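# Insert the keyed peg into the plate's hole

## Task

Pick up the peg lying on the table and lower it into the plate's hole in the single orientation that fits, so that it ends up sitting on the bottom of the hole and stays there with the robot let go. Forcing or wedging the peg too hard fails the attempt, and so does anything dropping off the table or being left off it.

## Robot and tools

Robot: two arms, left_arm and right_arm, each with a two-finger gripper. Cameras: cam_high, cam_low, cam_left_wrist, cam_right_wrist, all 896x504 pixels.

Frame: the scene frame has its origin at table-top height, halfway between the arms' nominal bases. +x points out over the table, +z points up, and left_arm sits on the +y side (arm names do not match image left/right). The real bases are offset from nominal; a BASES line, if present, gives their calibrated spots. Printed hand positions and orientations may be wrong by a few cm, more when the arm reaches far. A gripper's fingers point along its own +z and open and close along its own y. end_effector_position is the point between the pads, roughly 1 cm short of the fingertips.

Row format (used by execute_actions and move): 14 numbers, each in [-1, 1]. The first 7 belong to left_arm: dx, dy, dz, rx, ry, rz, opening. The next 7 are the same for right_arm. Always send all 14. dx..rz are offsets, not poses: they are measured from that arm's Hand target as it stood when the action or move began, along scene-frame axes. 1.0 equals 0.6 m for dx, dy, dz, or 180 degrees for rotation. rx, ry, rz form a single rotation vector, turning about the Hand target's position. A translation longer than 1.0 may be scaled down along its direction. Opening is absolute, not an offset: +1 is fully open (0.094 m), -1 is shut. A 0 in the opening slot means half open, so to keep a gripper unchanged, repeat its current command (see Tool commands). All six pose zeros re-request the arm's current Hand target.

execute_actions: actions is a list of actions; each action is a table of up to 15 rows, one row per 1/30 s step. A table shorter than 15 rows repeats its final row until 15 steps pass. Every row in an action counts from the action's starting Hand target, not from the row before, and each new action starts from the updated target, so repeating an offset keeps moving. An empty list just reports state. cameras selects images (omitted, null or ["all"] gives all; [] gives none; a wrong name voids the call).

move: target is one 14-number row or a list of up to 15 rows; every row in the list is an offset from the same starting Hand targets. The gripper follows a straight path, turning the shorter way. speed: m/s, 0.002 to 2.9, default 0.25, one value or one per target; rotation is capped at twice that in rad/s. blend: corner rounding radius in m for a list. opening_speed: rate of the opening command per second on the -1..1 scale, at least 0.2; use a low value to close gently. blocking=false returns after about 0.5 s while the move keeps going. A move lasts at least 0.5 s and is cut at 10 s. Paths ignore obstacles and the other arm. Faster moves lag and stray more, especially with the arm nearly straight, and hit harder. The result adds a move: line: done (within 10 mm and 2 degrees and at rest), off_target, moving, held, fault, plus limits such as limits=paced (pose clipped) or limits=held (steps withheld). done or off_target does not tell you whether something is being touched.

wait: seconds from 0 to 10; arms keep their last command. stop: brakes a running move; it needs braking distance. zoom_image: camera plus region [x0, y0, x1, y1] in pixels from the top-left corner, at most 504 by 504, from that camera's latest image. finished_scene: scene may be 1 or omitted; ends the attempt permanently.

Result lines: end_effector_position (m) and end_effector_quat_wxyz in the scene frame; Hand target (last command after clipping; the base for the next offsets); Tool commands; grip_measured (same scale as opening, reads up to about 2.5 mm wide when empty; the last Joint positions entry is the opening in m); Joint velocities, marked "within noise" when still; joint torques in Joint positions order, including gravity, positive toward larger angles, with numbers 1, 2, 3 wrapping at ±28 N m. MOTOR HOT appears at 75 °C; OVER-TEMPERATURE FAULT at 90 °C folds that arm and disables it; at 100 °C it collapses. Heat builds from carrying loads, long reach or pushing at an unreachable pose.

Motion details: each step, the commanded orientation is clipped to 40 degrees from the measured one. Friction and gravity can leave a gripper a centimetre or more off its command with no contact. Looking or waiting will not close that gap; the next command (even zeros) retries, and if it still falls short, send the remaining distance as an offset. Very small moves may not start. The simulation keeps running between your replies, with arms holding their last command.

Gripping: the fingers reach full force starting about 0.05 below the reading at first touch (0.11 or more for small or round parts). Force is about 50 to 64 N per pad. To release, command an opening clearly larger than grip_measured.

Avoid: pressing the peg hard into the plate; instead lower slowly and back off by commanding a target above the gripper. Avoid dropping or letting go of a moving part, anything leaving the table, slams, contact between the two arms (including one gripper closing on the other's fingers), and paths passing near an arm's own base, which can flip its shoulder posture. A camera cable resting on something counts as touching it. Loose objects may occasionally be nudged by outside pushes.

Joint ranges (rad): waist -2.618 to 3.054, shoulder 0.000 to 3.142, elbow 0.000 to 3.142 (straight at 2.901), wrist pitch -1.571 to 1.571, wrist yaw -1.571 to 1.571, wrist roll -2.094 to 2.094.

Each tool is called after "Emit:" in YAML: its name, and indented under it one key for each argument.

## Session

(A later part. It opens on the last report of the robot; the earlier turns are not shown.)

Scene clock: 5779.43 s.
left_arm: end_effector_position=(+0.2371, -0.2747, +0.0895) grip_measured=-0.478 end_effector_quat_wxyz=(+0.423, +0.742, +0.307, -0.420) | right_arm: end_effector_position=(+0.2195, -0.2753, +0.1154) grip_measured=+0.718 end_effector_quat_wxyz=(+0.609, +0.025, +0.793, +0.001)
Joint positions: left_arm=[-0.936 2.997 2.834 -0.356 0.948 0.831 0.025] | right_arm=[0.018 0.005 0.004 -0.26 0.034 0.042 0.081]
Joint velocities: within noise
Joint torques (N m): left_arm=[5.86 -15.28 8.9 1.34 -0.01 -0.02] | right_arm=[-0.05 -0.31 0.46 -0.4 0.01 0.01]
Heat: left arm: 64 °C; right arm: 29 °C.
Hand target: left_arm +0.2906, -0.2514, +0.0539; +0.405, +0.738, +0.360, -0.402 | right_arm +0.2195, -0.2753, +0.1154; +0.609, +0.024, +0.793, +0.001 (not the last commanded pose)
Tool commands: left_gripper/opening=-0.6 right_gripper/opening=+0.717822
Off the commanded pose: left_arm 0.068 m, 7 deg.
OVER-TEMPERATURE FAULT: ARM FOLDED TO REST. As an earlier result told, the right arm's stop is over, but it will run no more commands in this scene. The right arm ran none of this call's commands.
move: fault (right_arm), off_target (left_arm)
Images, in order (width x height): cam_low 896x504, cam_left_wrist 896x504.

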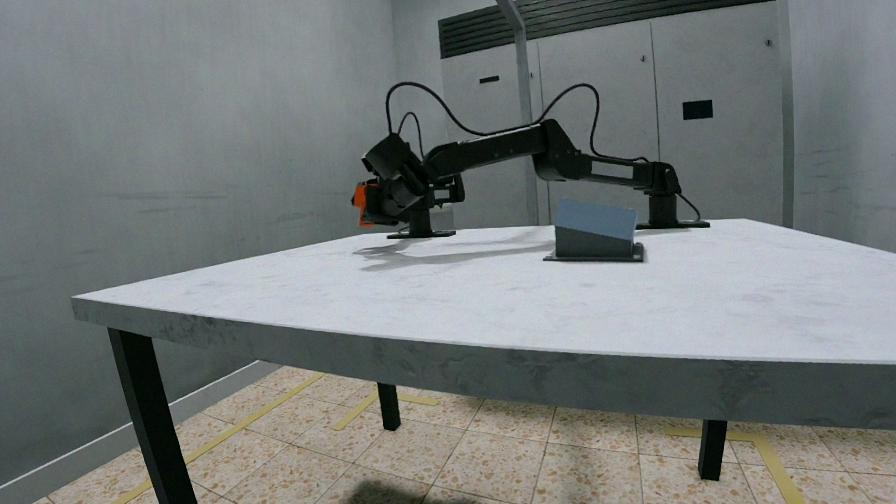

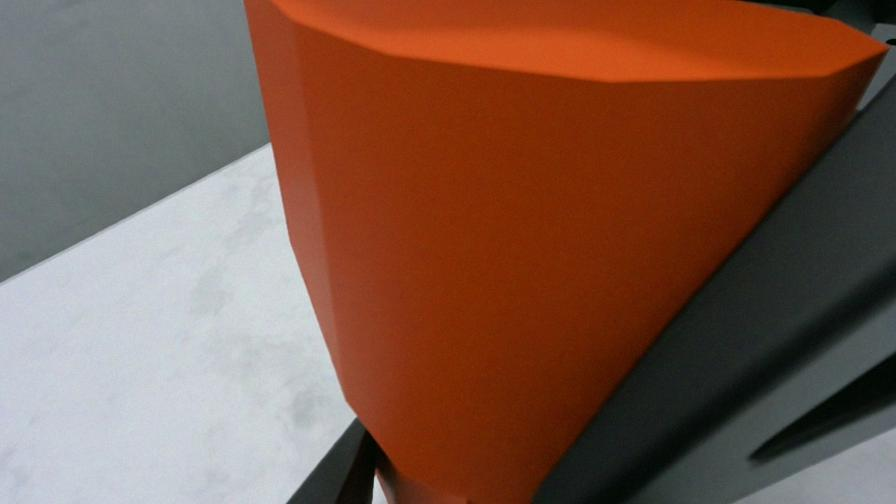

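Emit:
move:
  target: [-0.0592,-0.0355,-0.02,-0.025,-0.0106,-0.026,-0.6,0,0,0,0,0,0,0.45]
  speed: 0.05
  cameras: ["cam_left_wrist","cam_low"]

Emit:
zoom_image:
  camera: "cam_low"
  region: [340, 160, 440, 240]

Scene clock: 5921.93 s.
left_arm: end_effector_position=(+0.2378, -0.2786, +0.0895) grip_measured=-0.483 end_effector_quat_wxyz=(+0.451, +0.737, +0.271, -0.425) | right_arm: end_effector_position=(+0.2194, -0.2764, +0.1154) grip_measured=+0.718 end_effector_quat_wxyz=(+0.609, +0.016, +0.793, -0.009)
Joint positions: left_arm=[-0.933 3.021 2.82 -0.234 0.986 0.832 0.024] | right_arm=[0.018 0.005 0.004 -0.26 0.041 0.016 0.081]
Joint velocities: within noise
Joint torques (N m): left_arm=[1.7 -13.94 8.38 1.4 -0.03 0.08] | right_arm=[-0.02 -0.32 0.44 -0.4 0.02 0.01]
Heat: left arm: 66 °C; right arm: 29 °C.
Hand target: left_arm +0.2551, -0.2726, +0.0421; +0.423, +0.742, +0.306, -0.420 | right_arm +0.2194, -0.2764, +0.1154; +0.609, +0.016, +0.793, -0.009 (not the last commanded pose)
Tool commands: left_gripper/opening=-0.6 right_gripper/opening=+0.717862
Off the commanded pose: left_arm 0.051 m, 5 deg.
OVER-TEMPERATURE FAULT: ARM FOLDED TO REST. As an earlier result told, the right arm's stop is over, but it will run no more commands in this scene. The right arm ran none of this call's commands.
move: fault (right_arm), off_target (left_arm)
Images, in order (width x height): cam_low 896x504, cam_left_wrist 896x504.

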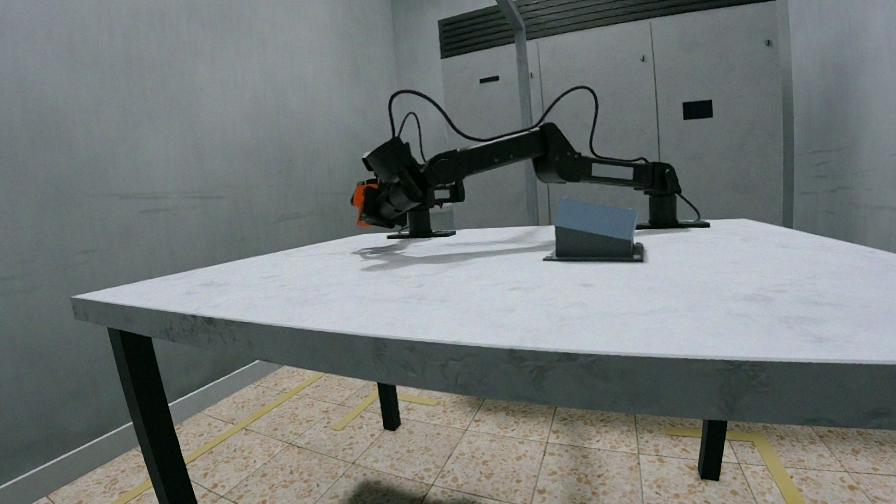

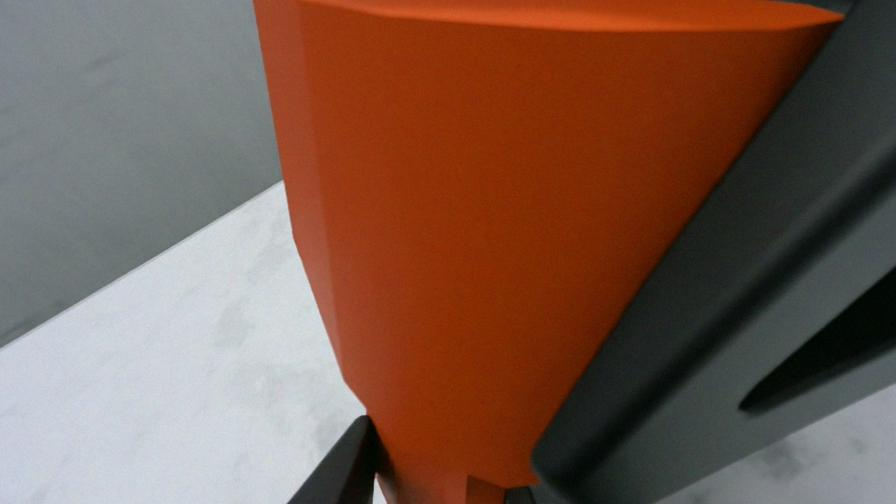

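Scaled by 5.040 from the camera's 896x504 image, which has a finer 1280x720 frame.

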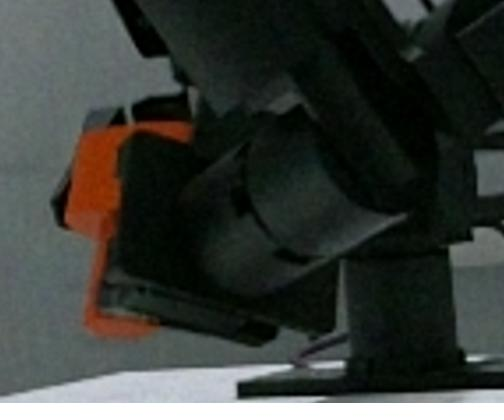

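Emit:
move:
  target:
    - [0.102,0.0683,0,0,0,0,-0.6,0,0,0,0,0,0,0.45]
    - [-0.069,0.001,0,0,0,0,-0.6,0,0,0,0,0,0,0.45]
    - [0.102,0.0683,0,0,0,0,-0.6,0,0,0,0,0,0,0.45]
    - [-0.069,0.001,0,0,0,0,-0.6,0,0,0,0,0,0,0.45]
    - [0.102,0.0683,0,0,0,0,-0.6,0,0,0,0,0,0,0.45]
  speed: 0.12
  cameras: ["cam_left_wrist","cam_low"]

Emit:
zoom_image:
  camera: "cam_low"
  region: [340, 160, 440, 240]

Scene clock: 6076.50 s.
left_arm: end_effector_position=(+0.3230, -0.2296, +0.0427) grip_measured=-0.496 end_effector_quat_wxyz=(+0.455, +0.725, +0.339, -0.390) | right_arm: end_effector_position=(+0.2195, -0.2716, +0.1154) grip_measured=+0.718 end_effector_quat_wxyz=(+0.609, +0.006, +0.793, -0.001)
Joint positions: left_arm=[-0.794 3.086 2.825 -0.261 0.972 0.87 0.024] | right_arm=[0.023 0.005 0.004 -0.26 0.02 0.011 0.081]
Joint velocities: within noise
Joint torques (N m): left_arm=[-0.27 -17.24 10.76 1.63 0.56 -0.07] | right_arm=[0.02 -0.34 0.46 -0.4 0.01 0]
Heat: left arm: 84 °C; right arm: 29 °C. Fold the left arm in close to its base, or ease its load, before you think long.
Hand target: left_arm +0.3162, -0.2317, +0.0421; +0.423, +0.742, +0.306, -0.420 | right_arm +0.2195, -0.2716, +0.1154; +0.609, +0.006, +0.793, -0.001 (not the last commanded pose)
Tool commands: left_gripper/opening=-0.6 right_gripper/opening=+0.717841
Off the commanded pose: left_arm 0.007 m, 7 deg.
OVER-TEMPERATURE FAULT: ARM FOLDED TO REST. As an earlier result told, the right arm's stop is over, but it will run no more commands in this scene. The right arm ran none of this call's commands.
MOTOR HOT: joint 2 (shoulder) of the left arm reports 84 °C; the controller's stop level is 90 °C. To cool a motor, set the load down, stop pushing, or move to a pose that needs little force.
elbow stopped short (left arm): the move would have taken joint 3 (elbow) straighter than the controller allows.
move: fault (right_arm), off_target (left_arm)
Images, in order (width x height): cam_low 896x504, cam_left_wrist 896x504.

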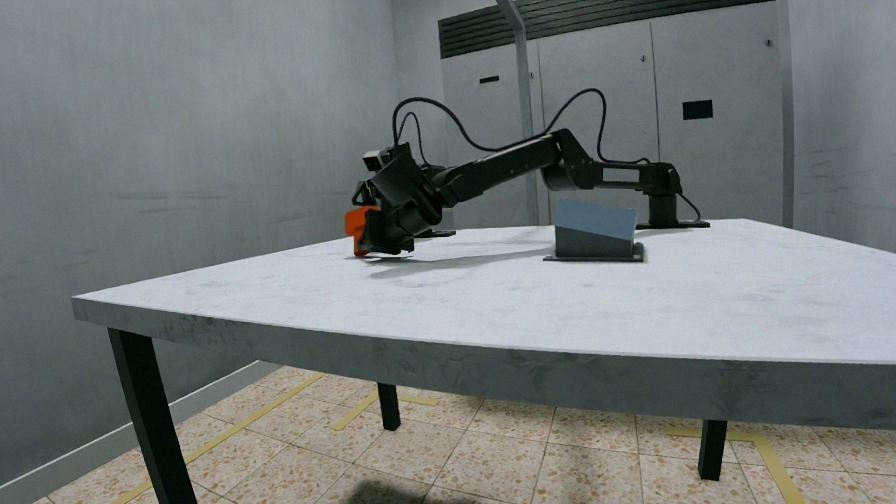

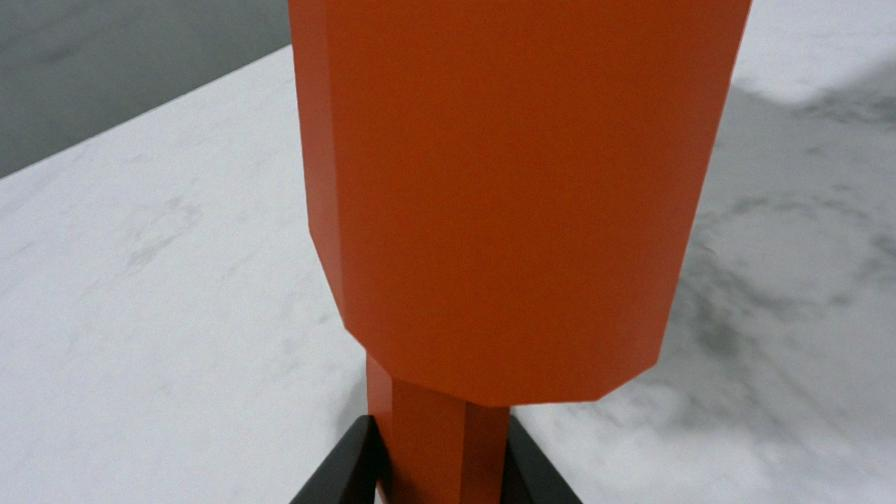

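Scaled by 5.040 from the camera's 896x504 image, which has a finer 1280x720 frame.

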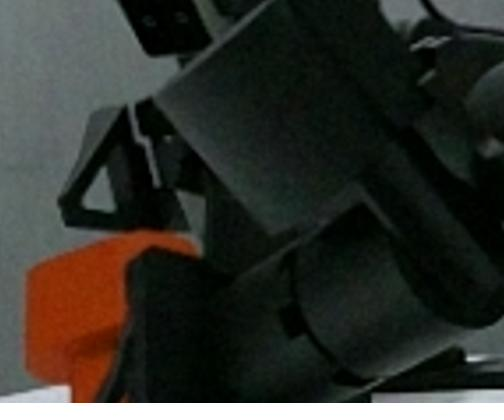

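Emit:
move:
  target:
    - [0.005,0.15,0.1,0,0,0,-0.6,0,0,0,0,0,0,0.45]
    - [0.0,0.38,0.22,0,0,0.14,-0.6,0,0,0,0,0,0,0.45]
    - [-0.07,0.58,0.33,0,0,0.29,-0.6,0,0,0,0,0,0,0.45]
  speed: [0.2,0.3,0.3]
  blend: [0.04,0.05,0]
  cameras: ["cam_high","cam_low","cam_left_wrist"]

Scene clock: 6095.20 s.
left_arm: end_effector_position=(+0.2762, +0.1141, +0.2333) grip_measured=-0.496 end_effector_quat_wxyz=(+0.555, +0.536, +0.608, -0.189) | right_arm: end_effector_position=(+0.2195, -0.2716, +0.1154) grip_measured=+0.718 end_effector_quat_wxyz=(+0.609, +0.006, +0.793, -0.001)
Joint positions: left_arm=[-0.404 1.296 0.828 0.079 0.599 0.621 0.024] | right_arm=[0.023 0.005 0.004 -0.26 0.02 0.011 0.081]
Joint velocities: within noise
Joint torques (N m): left_arm=[0.55 -7.47 6.69 2.02 0.21 -0.07] | right_arm=[0.02 -0.32 0.46 -0.4 0.02 0]
Heat: left arm: 80 °C; right arm: 29 °C. Fold the left arm in close to its base, or ease its load, before you think long.
Hand target: left_arm +0.2742, +0.1163, +0.2400; +0.565, +0.532, +0.602, -0.190 | right_arm +0.2195, -0.2716, +0.1154; +0.609, +0.006, +0.793, -0.001
Tool commands: left_gripper/opening=-0.6 right_gripper/opening=+0.717841
Off the commanded pose: left_arm 0.007 m, 1 deg.
OVER-TEMPERATURE FAULT: ARM FOLDED TO REST. As an earlier result told, the right arm's stop is over, but it will run no more commands in this scene. The right arm ran none of this call's commands.
MOTOR HOT: still on. Joint 2 (shoulder) of the left arm reports 80 °C.
move: fault (right_arm)
Images, in order (width x height): cam_high 896x504, cam_low 896x504, cam_left_wrist 896x504.

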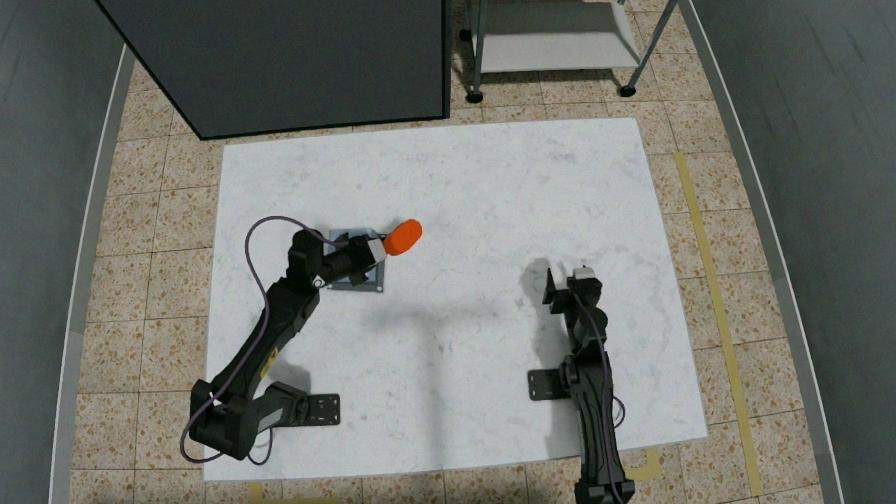

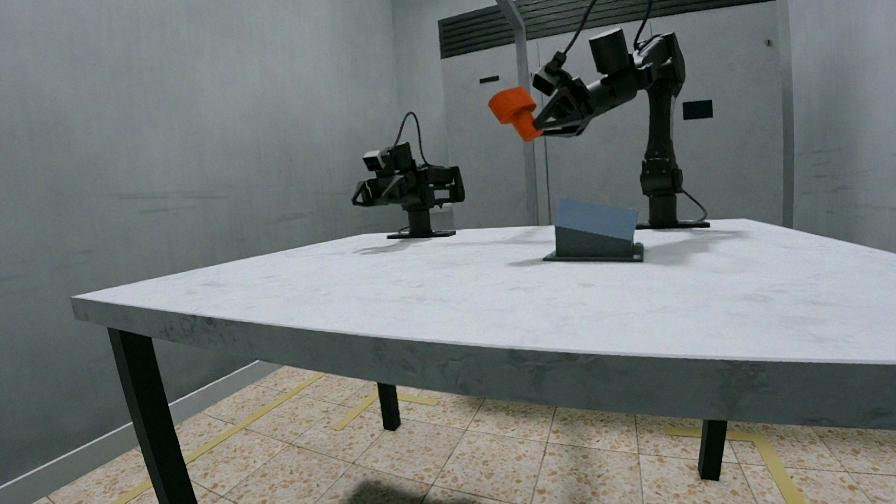

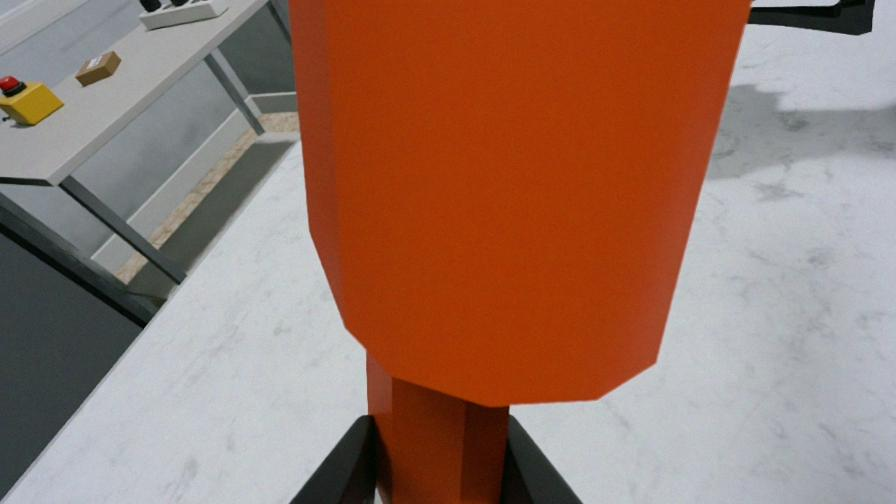

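Emit:
zoom_image:
  camera: "cam_left_wrist"
  region: [290, 300, 590, 504]

Emit:
zoom_image:
  camera: "cam_low"
  region: [470, 40, 630, 180]

Emit:
zoom_image:
  camera: "cam_high"
  region: [310, 190, 450, 310]

Scaled by 1.680 from the camera's 896x504 image, which has a finer 1280x720 frame.

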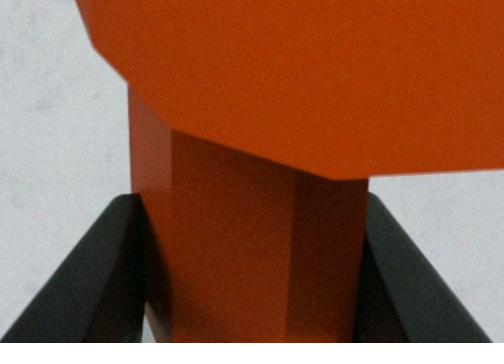

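Scaled by 3.150 from the camera's 896x504 image, which has a finer 1280x720 frame.

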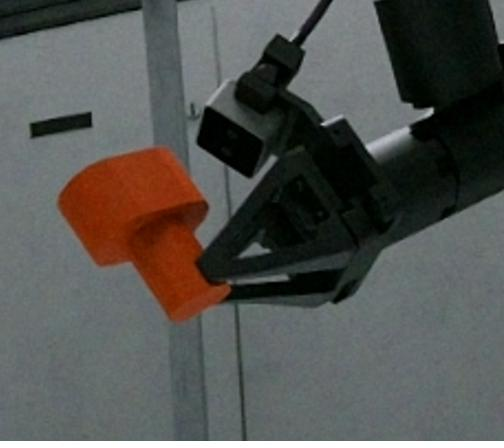

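Scaled by 3.600 from the camera's 896x504 image, which has a finer 1280x720 frame.

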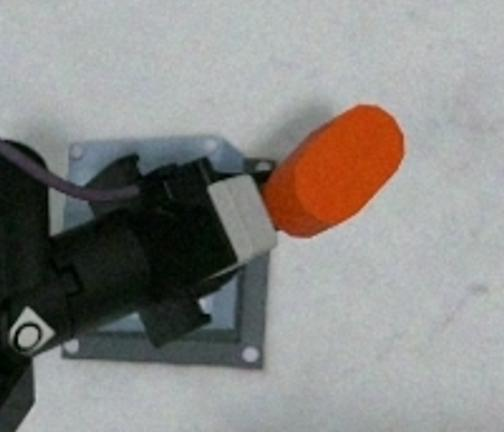

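Emit:
wait:
  seconds: 0.1
  cameras: ["cam_left_wrist"]

Scene clock: 6680.17 s.
left_arm: end_effector_position=(+0.2762, +0.1142, +0.2331) grip_measured=-0.496 end_effector_quat_wxyz=(+0.554, +0.535, +0.609, -0.189) | right_arm: end_effector_position=(+0.2195, -0.2716, +0.1154) grip_measured=+0.718 end_effector_quat_wxyz=(+0.609, +0.006, +0.793, -0.001)
Joint positions: left_arm=[-0.404 1.296 0.828 0.078 0.598 0.62 0.024] | right_arm=[0.023 0.005 0.004 -0.26 0.02 0.011 0.081]
Joint velocities: within noise
Joint torques (N m): left_arm=[0.54 -7.5 6.68 2.02 0.21 -0.11] | right_arm=[0.02 -0.32 0.46 -0.39 0.01 0]
Heat: left arm: 46 °C; right arm: 29 °C.
Hand target: left_arm +0.2742, +0.1163, +0.2399; +0.565, +0.532, +0.602, -0.191 | right_arm +0.2195, -0.2716, +0.1154; +0.609, +0.006, +0.793, -0.001
Tool commands: left_gripper/opening=-0.6 right_gripper/opening=+0.717841
Off the commanded pose: left_arm 0.008 m, 2 deg.
OVER-TEMPERATURE FAULT: ARM FOLDED TO REST. As an earlier result told, the right arm's stop is over, but it will run no more commands in this scene.
MOTOR HOT: cleared for the motors of the left arm.
wait: 0.10 s; at rest from the start
Images, in order (width x height): cam_left_wrist 896x504.

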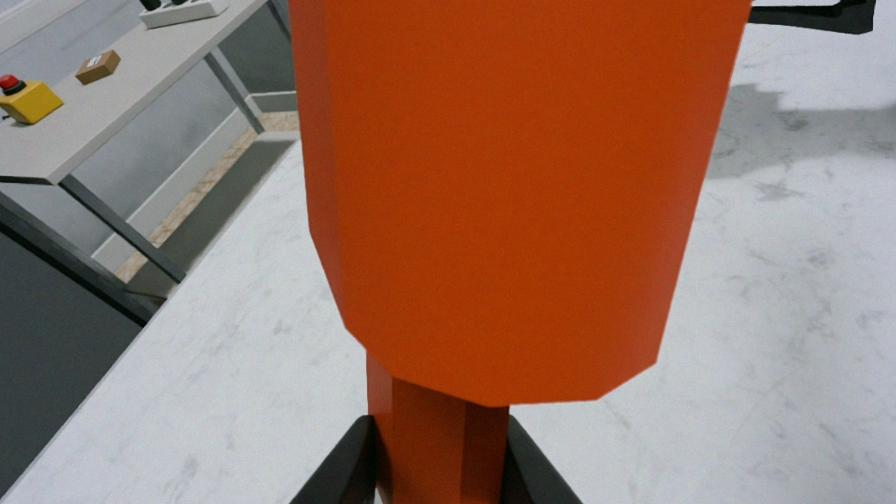

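Emit:
move:
  target: [0.1097,-0.3272,-0.2332,-0.0453,0.1147,0.0978,-0.6,0,0,0,0,0,0,0.45]
  speed: 0.15

Emit:
zoom_image:
  camera: "cam_low"
  region: [400, 120, 600, 280]

Emit:
zoom_image:
  camera: "cam_high"
  region: [390, 180, 530, 300]

Scene clock: 6720.77 s.
left_arm: end_effector_position=(+0.3307, -0.0688, +0.0857) grip_measured=-0.496 end_effector_quat_wxyz=(+0.483, +0.361, +0.765, -0.228) | right_arm: end_effector_position=(+0.2195, -0.2716, +0.1154) grip_measured=+0.718 end_effector_quat_wxyz=(+0.609, +0.006, +0.793, -0.001)
Joint positions: left_arm=[-0.837 2.089 1.186 0.459 0.03 0.014 0.024] | right_arm=[0.023 0.005 0.004 -0.26 0.02 0.011 0.081]
Joint velocities: within noise
Joint torques (N m): left_arm=[-0.34 -11.67 9.62 2.29 -0.08 -0.1] | right_arm=[0.02 -0.32 0.46 -0.4 0.01 0]
Heat: left arm: 46 °C; right arm: 29 °C.
Hand target: left_arm +0.3399, -0.0801, +0.1000; +0.507, +0.351, +0.751, -0.236 | right_arm +0.2195, -0.2716, +0.1154; +0.609, +0.006, +0.793, -0.001
Tool commands: left_gripper/opening=-0.6 right_gripper/opening=+0.717841
Off the commanded pose: left_arm 0.020 m, 3 deg.
OVER-TEMPERATURE FAULT: ARM FOLDED TO REST. As an earlier result told, the right arm's stop is over, but it will run no more commands in this scene. The right arm ran none of this call's commands.
move: fault (right_arm), off_target (left_arm)

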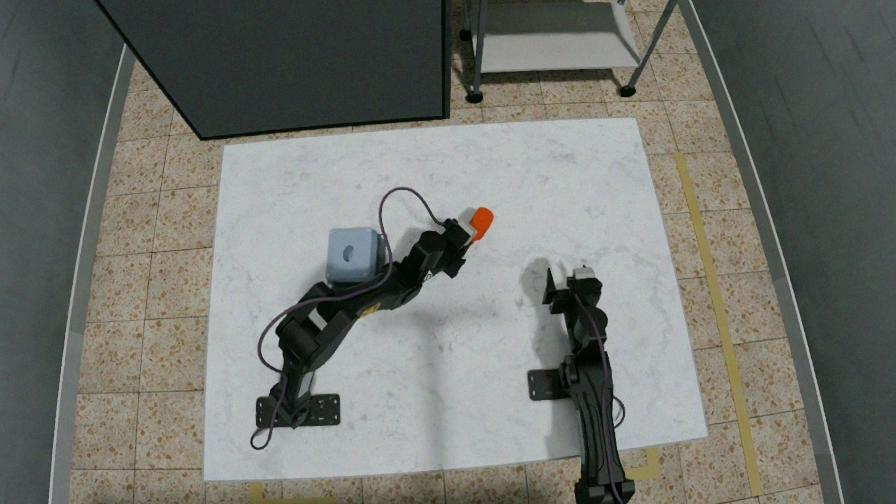

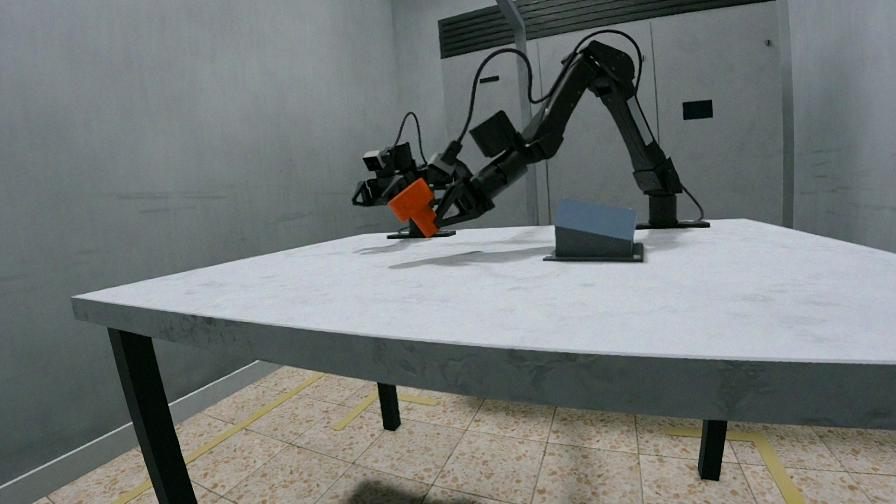

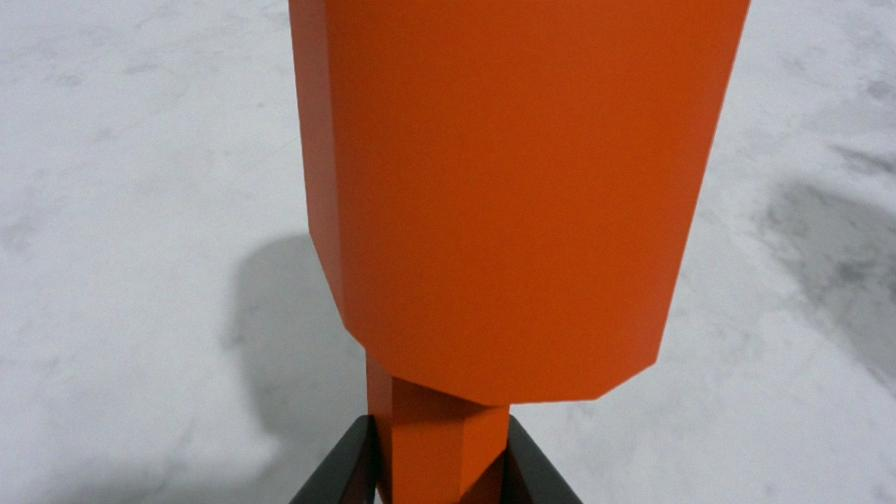

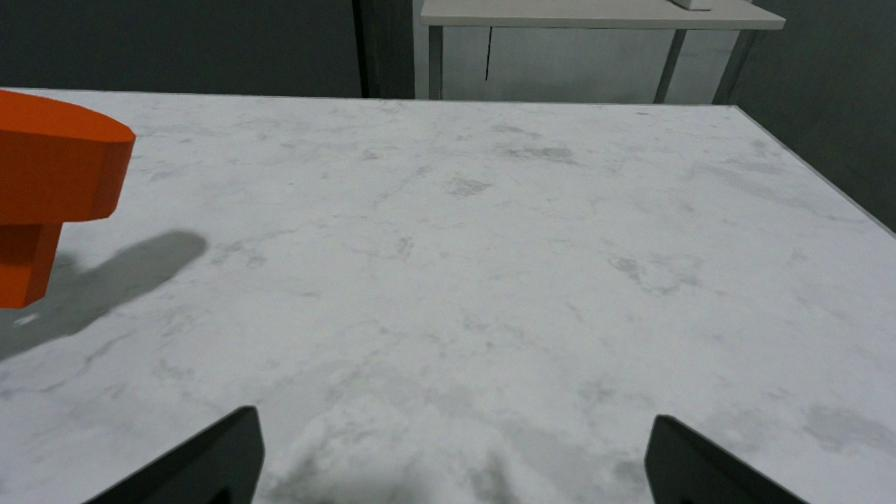

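Scaled by 2.520 from the camera's 896x504 image, which has a finer 1280x720 frame.

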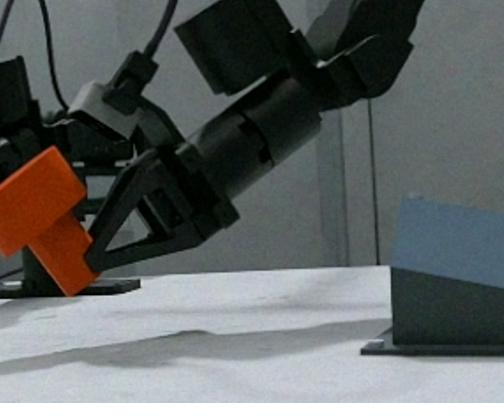

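Scaled by 3.600 from the camera's 896x504 image, which has a finer 1280x720 frame.

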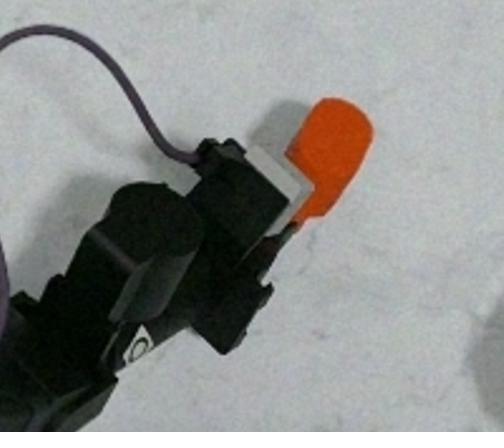

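Emit:
move:
  target:
    - [-0.0667,0.0667,0.1667,0.1413,0.1186,0,-0.6,0,0,0,0,0,0,0.45]
    - [-0.2448,0.2502,0.1667,0.3532,0.2965,0.0006,-0.6,0,0,0,0,0,0,0.45]
    - [-0.2448,0.2502,0.0333,0.3532,0.2965,0.0006,-0.6,0,0,0,0,0,0,0.45]
  speed: [0.25,0.25,0.1]
  blend: [0.03,0.01,0]
  cameras: ["cam_high","cam_low","cam_left_wrist"]

Emit:
zoom_image:
  camera: "cam_low"
  region: [440, 120, 640, 280]

Scene clock: 6824.27 s.
left_arm: end_effector_position=(+0.2046, +0.0611, +0.1263) grip_measured=-0.496 end_effector_quat_wxyz=(-0.034, +0.420, +0.907, +0.013) | right_arm: end_effector_position=(+0.2195, -0.2716, +0.1154) grip_measured=+0.718 end_effector_quat_wxyz=(+0.609, +0.006, +0.793, -0.001)
Joint positions: left_arm=[-0.87 2.136 2.026 -1.533 0.005 -0.013 0.024] | right_arm=[0.023 0.005 0.004 -0.26 0.02 0.011 0.081]
Joint velocities: within noise
Joint torques (N m): left_arm=[-0.64 -11.84 5.49 -0.17 -0.01 -0.07] | right_arm=[0.01 -0.32 0.46 -0.4 0.02 0]
Heat: left arm: 58 °C; right arm: 29 °C.
Hand target: left_arm +0.1931, +0.0701, +0.1201; -0.119, +0.418, +0.899, +0.056 | right_arm +0.2195, -0.2716, +0.1154; +0.609, +0.006, +0.793, -0.001
Tool commands: left_gripper/opening=-0.6 right_gripper/opening=+0.717841
Off the commanded pose: left_arm 0.016 m, 11 deg.
OVER-TEMPERATURE FAULT: ARM FOLDED TO REST. As an earlier result told, the right arm's stop is over, but it will run no more commands in this scene. The right arm ran none of this call's commands.
joint sent to its limit (left arm) — joint 4 (wrist pitch), lower limit. The joint targets are off in orientation, not in position.
move: fault (right_arm), off_target (left_arm)
Images, in order (width x height): cam_high 896x504, cam_low 896x504, cam_left_wrist 896x504.

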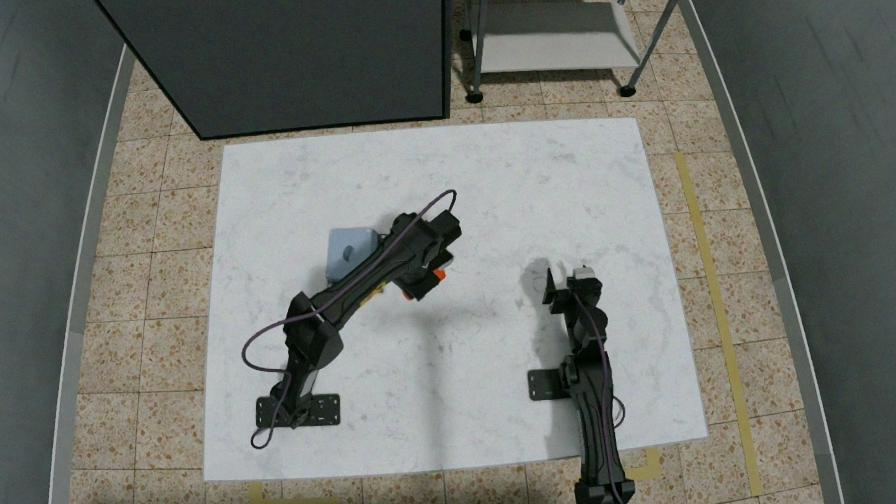

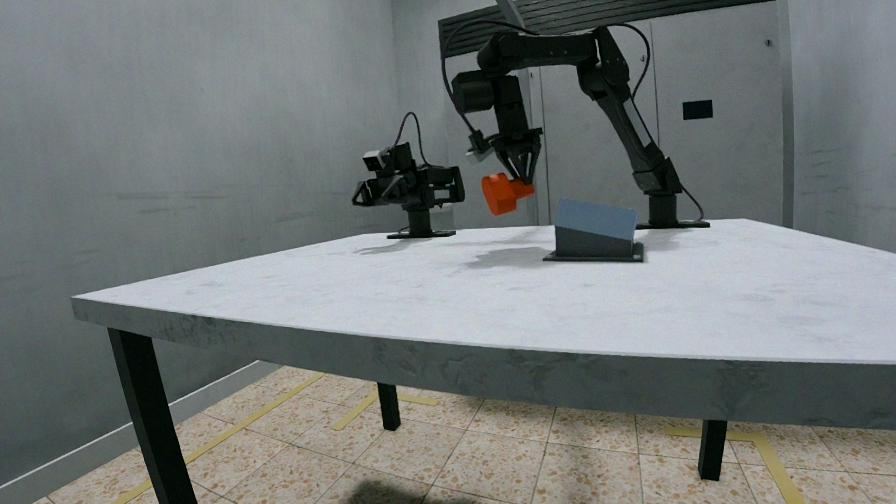

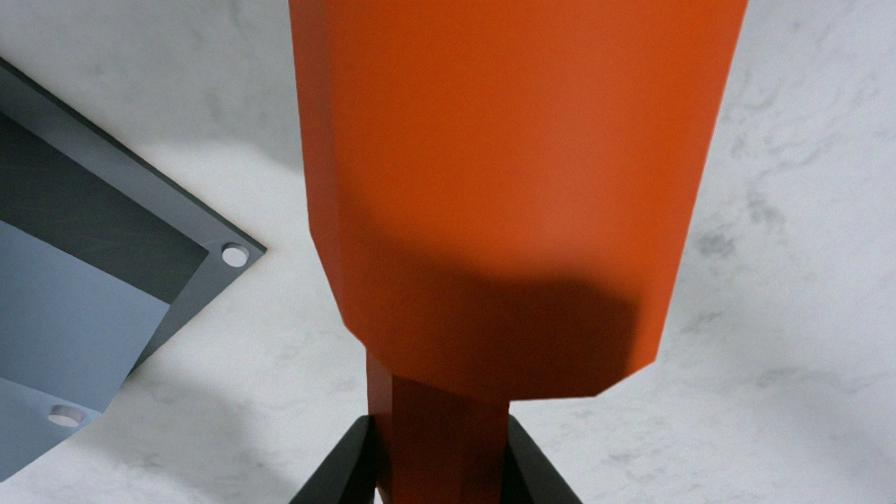

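Scaled by 2.520 from the camera's 896x504 image, which has a finer 1280x720 frame.

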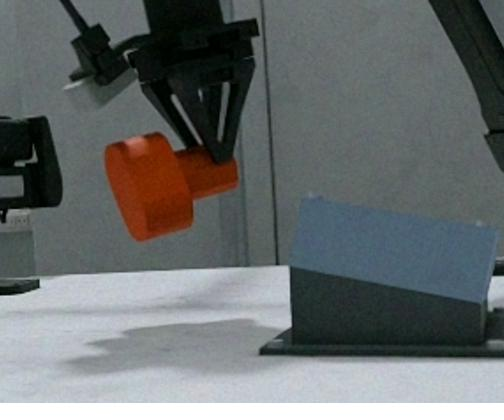

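Emit:
move:
  target: [0,0,-0.0667,0,0,0,-0.6,0,0,0,0,0,0,0.45]
  speed: 0.08
  cameras: ["cam_low","cam_left_wrist"]

Emit:
zoom_image:
  camera: "cam_low"
  region: [440, 140, 600, 290]

Scene clock: 6847.40 s.
left_arm: end_effector_position=(+0.2035, +0.0624, +0.0854) grip_measured=-0.496 end_effector_quat_wxyz=(-0.084, +0.419, +0.903, +0.037) | right_arm: end_effector_position=(+0.2195, -0.2716, +0.1154) grip_measured=+0.718 end_effector_quat_wxyz=(+0.609, +0.006, +0.793, -0.001)
Joint positions: left_arm=[-0.87 2.246 2.026 -1.534 0.005 -0.013 0.024] | right_arm=[0.023 0.005 0.004 -0.26 0.02 0.011 0.081]
Joint velocities: within noise
Joint torques (N m): left_arm=[-0.64 -12.07 6.23 -0.36 -0.02 -0.06] | right_arm=[0.02 -0.32 0.46 -0.4 0.02 0]
Heat: left arm: 57 °C; right arm: 29 °C.
Hand target: left_arm +0.1931, +0.0701, +0.0800; -0.119, +0.418, +0.899, +0.056 | right_arm +0.2195, -0.2716, +0.1154; +0.609, +0.006, +0.793, -0.001
Tool commands: left_gripper/opening=-0.6 right_gripper/opening=+0.717841
Off the commanded pose: left_arm 0.014 m, 5 deg.
OVER-TEMPERATURE FAULT: ARM FOLDED TO REST. As an earlier result told, the right arm's stop is over, but it will run no more commands in this scene. The right arm ran none of this call's commands.
joint sent to its limit (left arm) — joint 4 (wrist pitch), lower limit. The joint targets still meet the commanded pose.
move: fault (right_arm), off_target (left_arm)
Images, in order (width x height): cam_low 896x504, cam_left_wrist 896x504.

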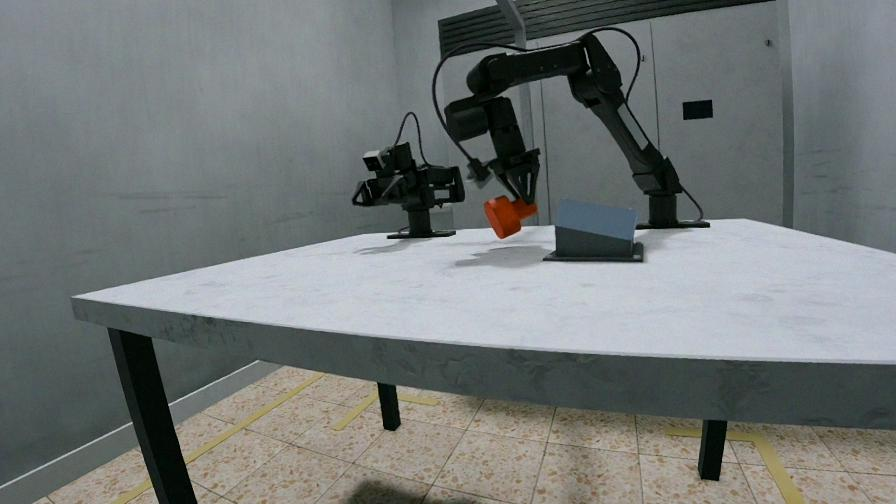

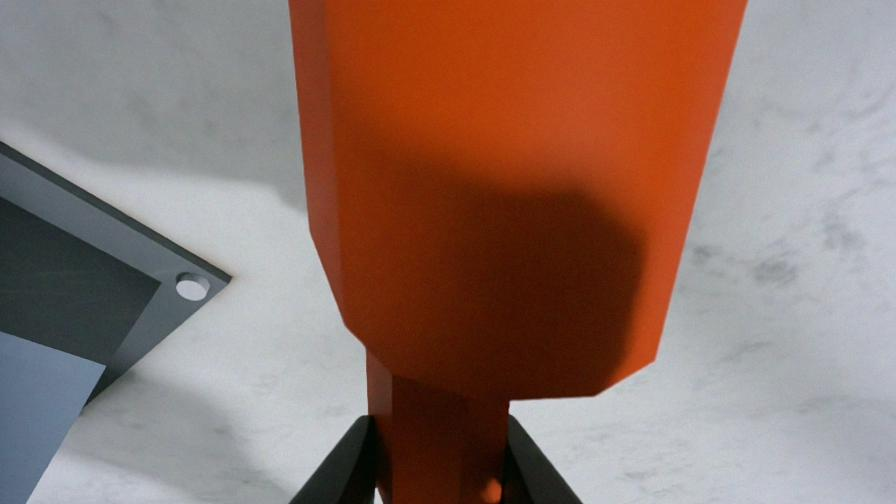

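Scaled by 3.150 from the camera's 896x504 image, which has a finer 1280x720 frame.

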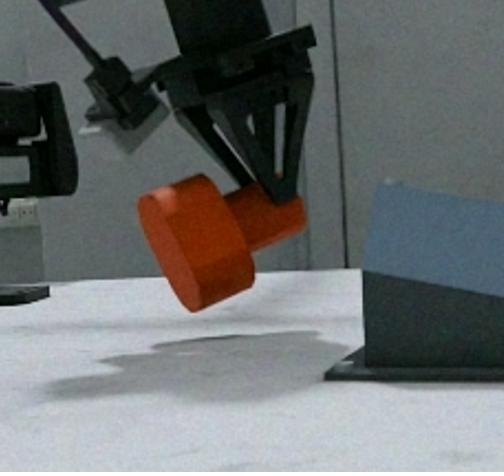

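Emit:
move:
  target: [0,0,-0.03,0,0,0,-0.6,0,0,0,0,0,0,0.45]
  speed: 0.05
  cameras: ["cam_low","cam_left_wrist"]

Emit:
zoom_image:
  camera: "cam_low"
  region: [440, 140, 600, 290]

Scene clock: 6862.43 s.
left_arm: end_effector_position=(+0.1998, +0.0669, +0.0730) grip_measured=-0.496 end_effector_quat_wxyz=(-0.098, +0.418, +0.902, +0.044) | right_arm: end_effector_position=(+0.2195, -0.2716, +0.1154) grip_measured=+0.718 end_effector_quat_wxyz=(+0.609, +0.006, +0.793, -0.001)
Joint positions: left_arm=[-0.87 2.255 1.985 -1.516 0.005 -0.013 0.024] | right_arm=[0.023 0.005 0.004 -0.26 0.02 0.011 0.081]
Joint velocities: within noise
Joint torques (N m): left_arm=[-0.64 -11.84 5.08 -0.05 -0.01 -0.07] | right_arm=[0.02 -0.32 0.46 -0.4 0.02 0]
Heat: left arm: 56 °C; right arm: 29 °C.
Hand target: left_arm +0.1931, +0.0700, +0.0621; -0.118, +0.418, +0.899, +0.055 | right_arm +0.2195, -0.2716, +0.1154; +0.609, +0.006, +0.793, -0.001
Tool commands: left_gripper/opening=-0.6 right_gripper/opening=+0.717841
Off the commanded pose: left_arm 0.013 m, 3 deg.
OVER-TEMPERATURE FAULT: ARM FOLDED TO REST. As an earlier result told, the right arm's stop is over, but it will run no more commands in this scene. The right arm ran none of this call's commands.
move: fault (right_arm), off_target (left_arm)
Images, in order (width x height): cam_low 896x504, cam_left_wrist 896x504.

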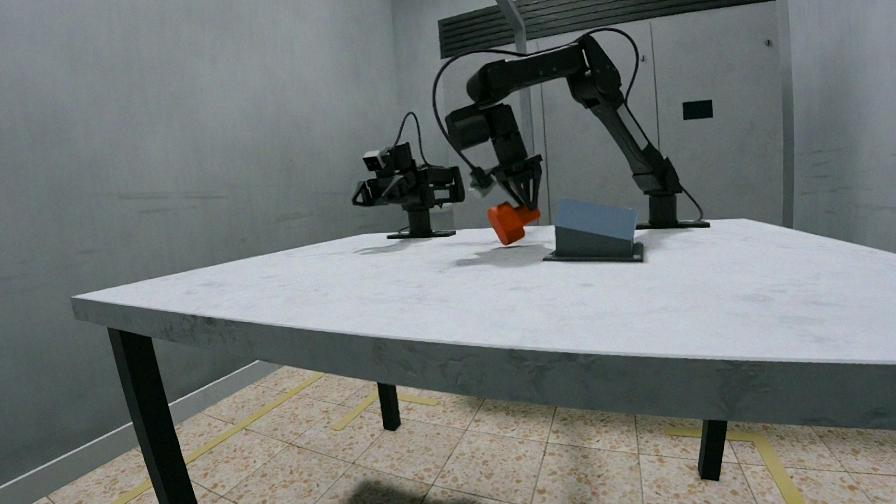

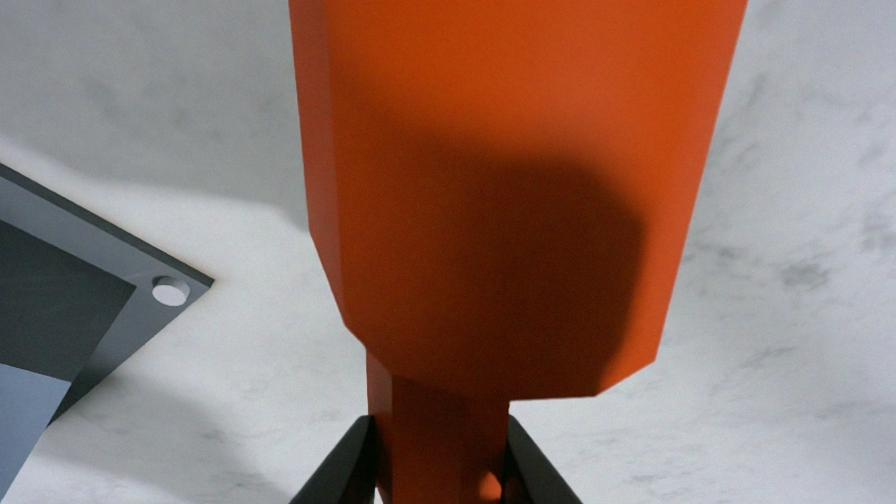

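Scaled by 3.150 from the camera's 896x504 image, which has a finer 1280x720 frame.

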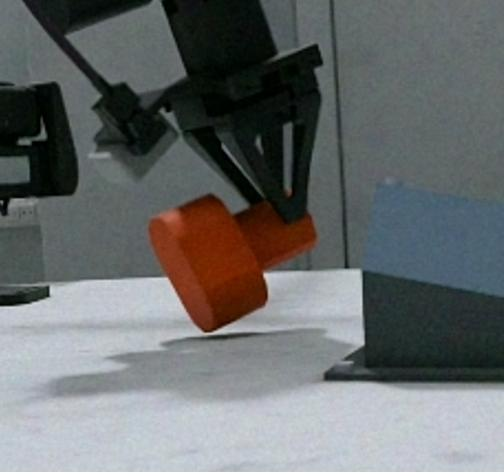

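Emit:
move:
  target: [0,0,-0.025,0,0,0,-0.6,0,0,0,0,0,0,0.45]
  speed: 0.04
  cameras: ["cam_low","cam_left_wrist"]

Emit:
zoom_image:
  camera: "cam_low"
  region: [440, 140, 600, 290]

Scene clock: 6877.60 s.
left_arm: end_effector_position=(+0.1970, +0.0702, +0.0639) grip_measured=-0.496 end_effector_quat_wxyz=(-0.105, +0.418, +0.901, +0.047) | right_arm: end_effector_position=(+0.2195, -0.2716, +0.1154) grip_measured=+0.718 end_effector_quat_wxyz=(+0.609, +0.006, +0.793, -0.001)
Joint positions: left_arm=[-0.87 2.255 1.946 -1.492 0.005 -0.013 0.024] | right_arm=[0.023 0.005 0.004 -0.26 0.02 0.011 0.081]
Joint velocities: within noise
Joint torques (N m): left_arm=[-0.64 -11.34 4.14 0.19 0 -0.07] | right_arm=[0.02 -0.34 0.46 -0.4 0.02 0]
Heat: left arm: 54 °C; right arm: 29 °C.
Hand target: left_arm +0.1931, +0.0701, +0.0471; -0.119, +0.418, +0.899, +0.056 | right_arm +0.2195, -0.2716, +0.1154; +0.609, +0.006, +0.793, -0.001
Tool commands: left_gripper/opening=-0.6 right_gripper/opening=+0.717841
Off the commanded pose: left_arm 0.017 m, 2 deg.
OVER-TEMPERATURE FAULT: ARM FOLDED TO REST. As an earlier result told, the right arm's stop is over, but it will run no more commands in this scene. The right arm ran none of this call's commands.
move: fault (right_arm), off_target (left_arm)
Images, in order (width x height): cam_low 896x504, cam_left_wrist 896x504.

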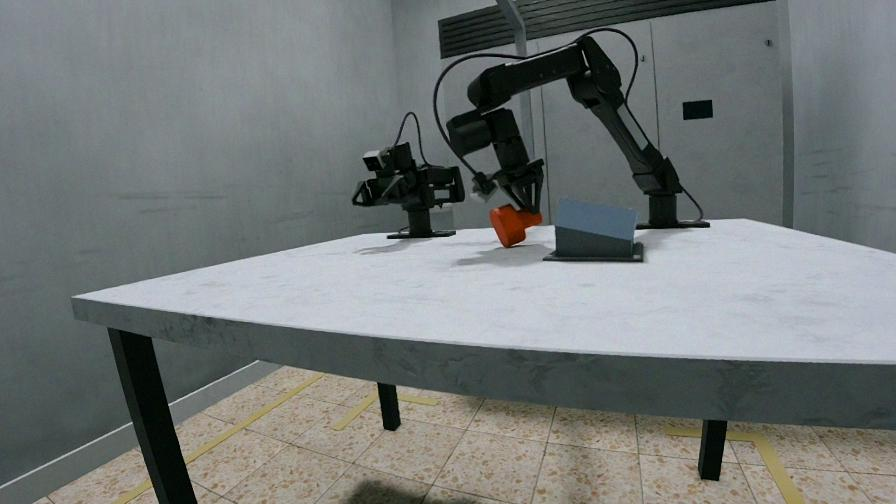

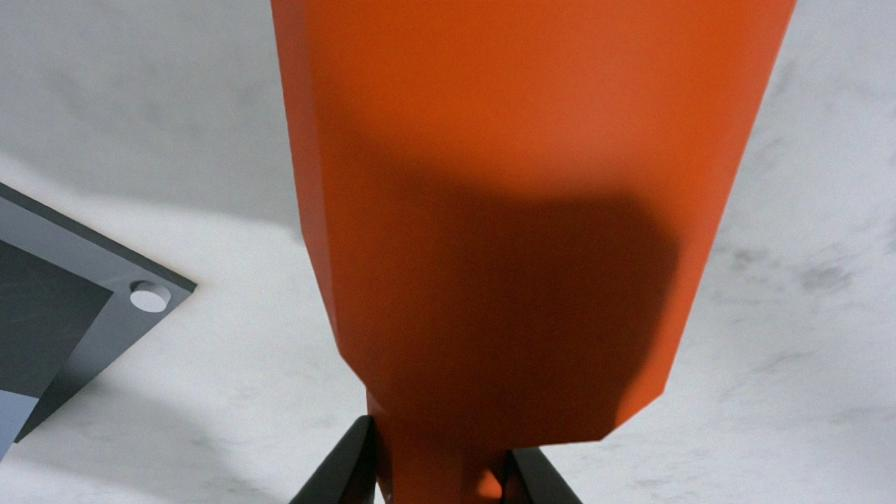

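Scaled by 3.150 from the camera's 896x504 image, which has a finer 1280x720 frame.

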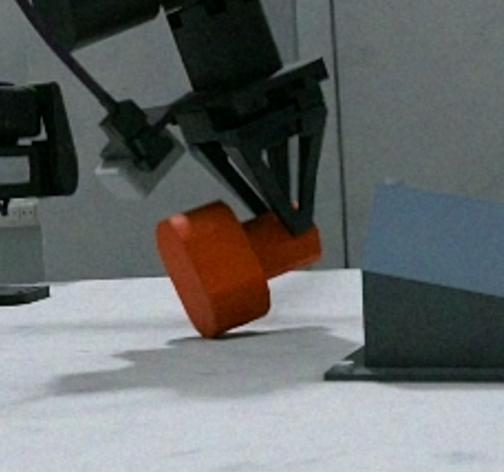

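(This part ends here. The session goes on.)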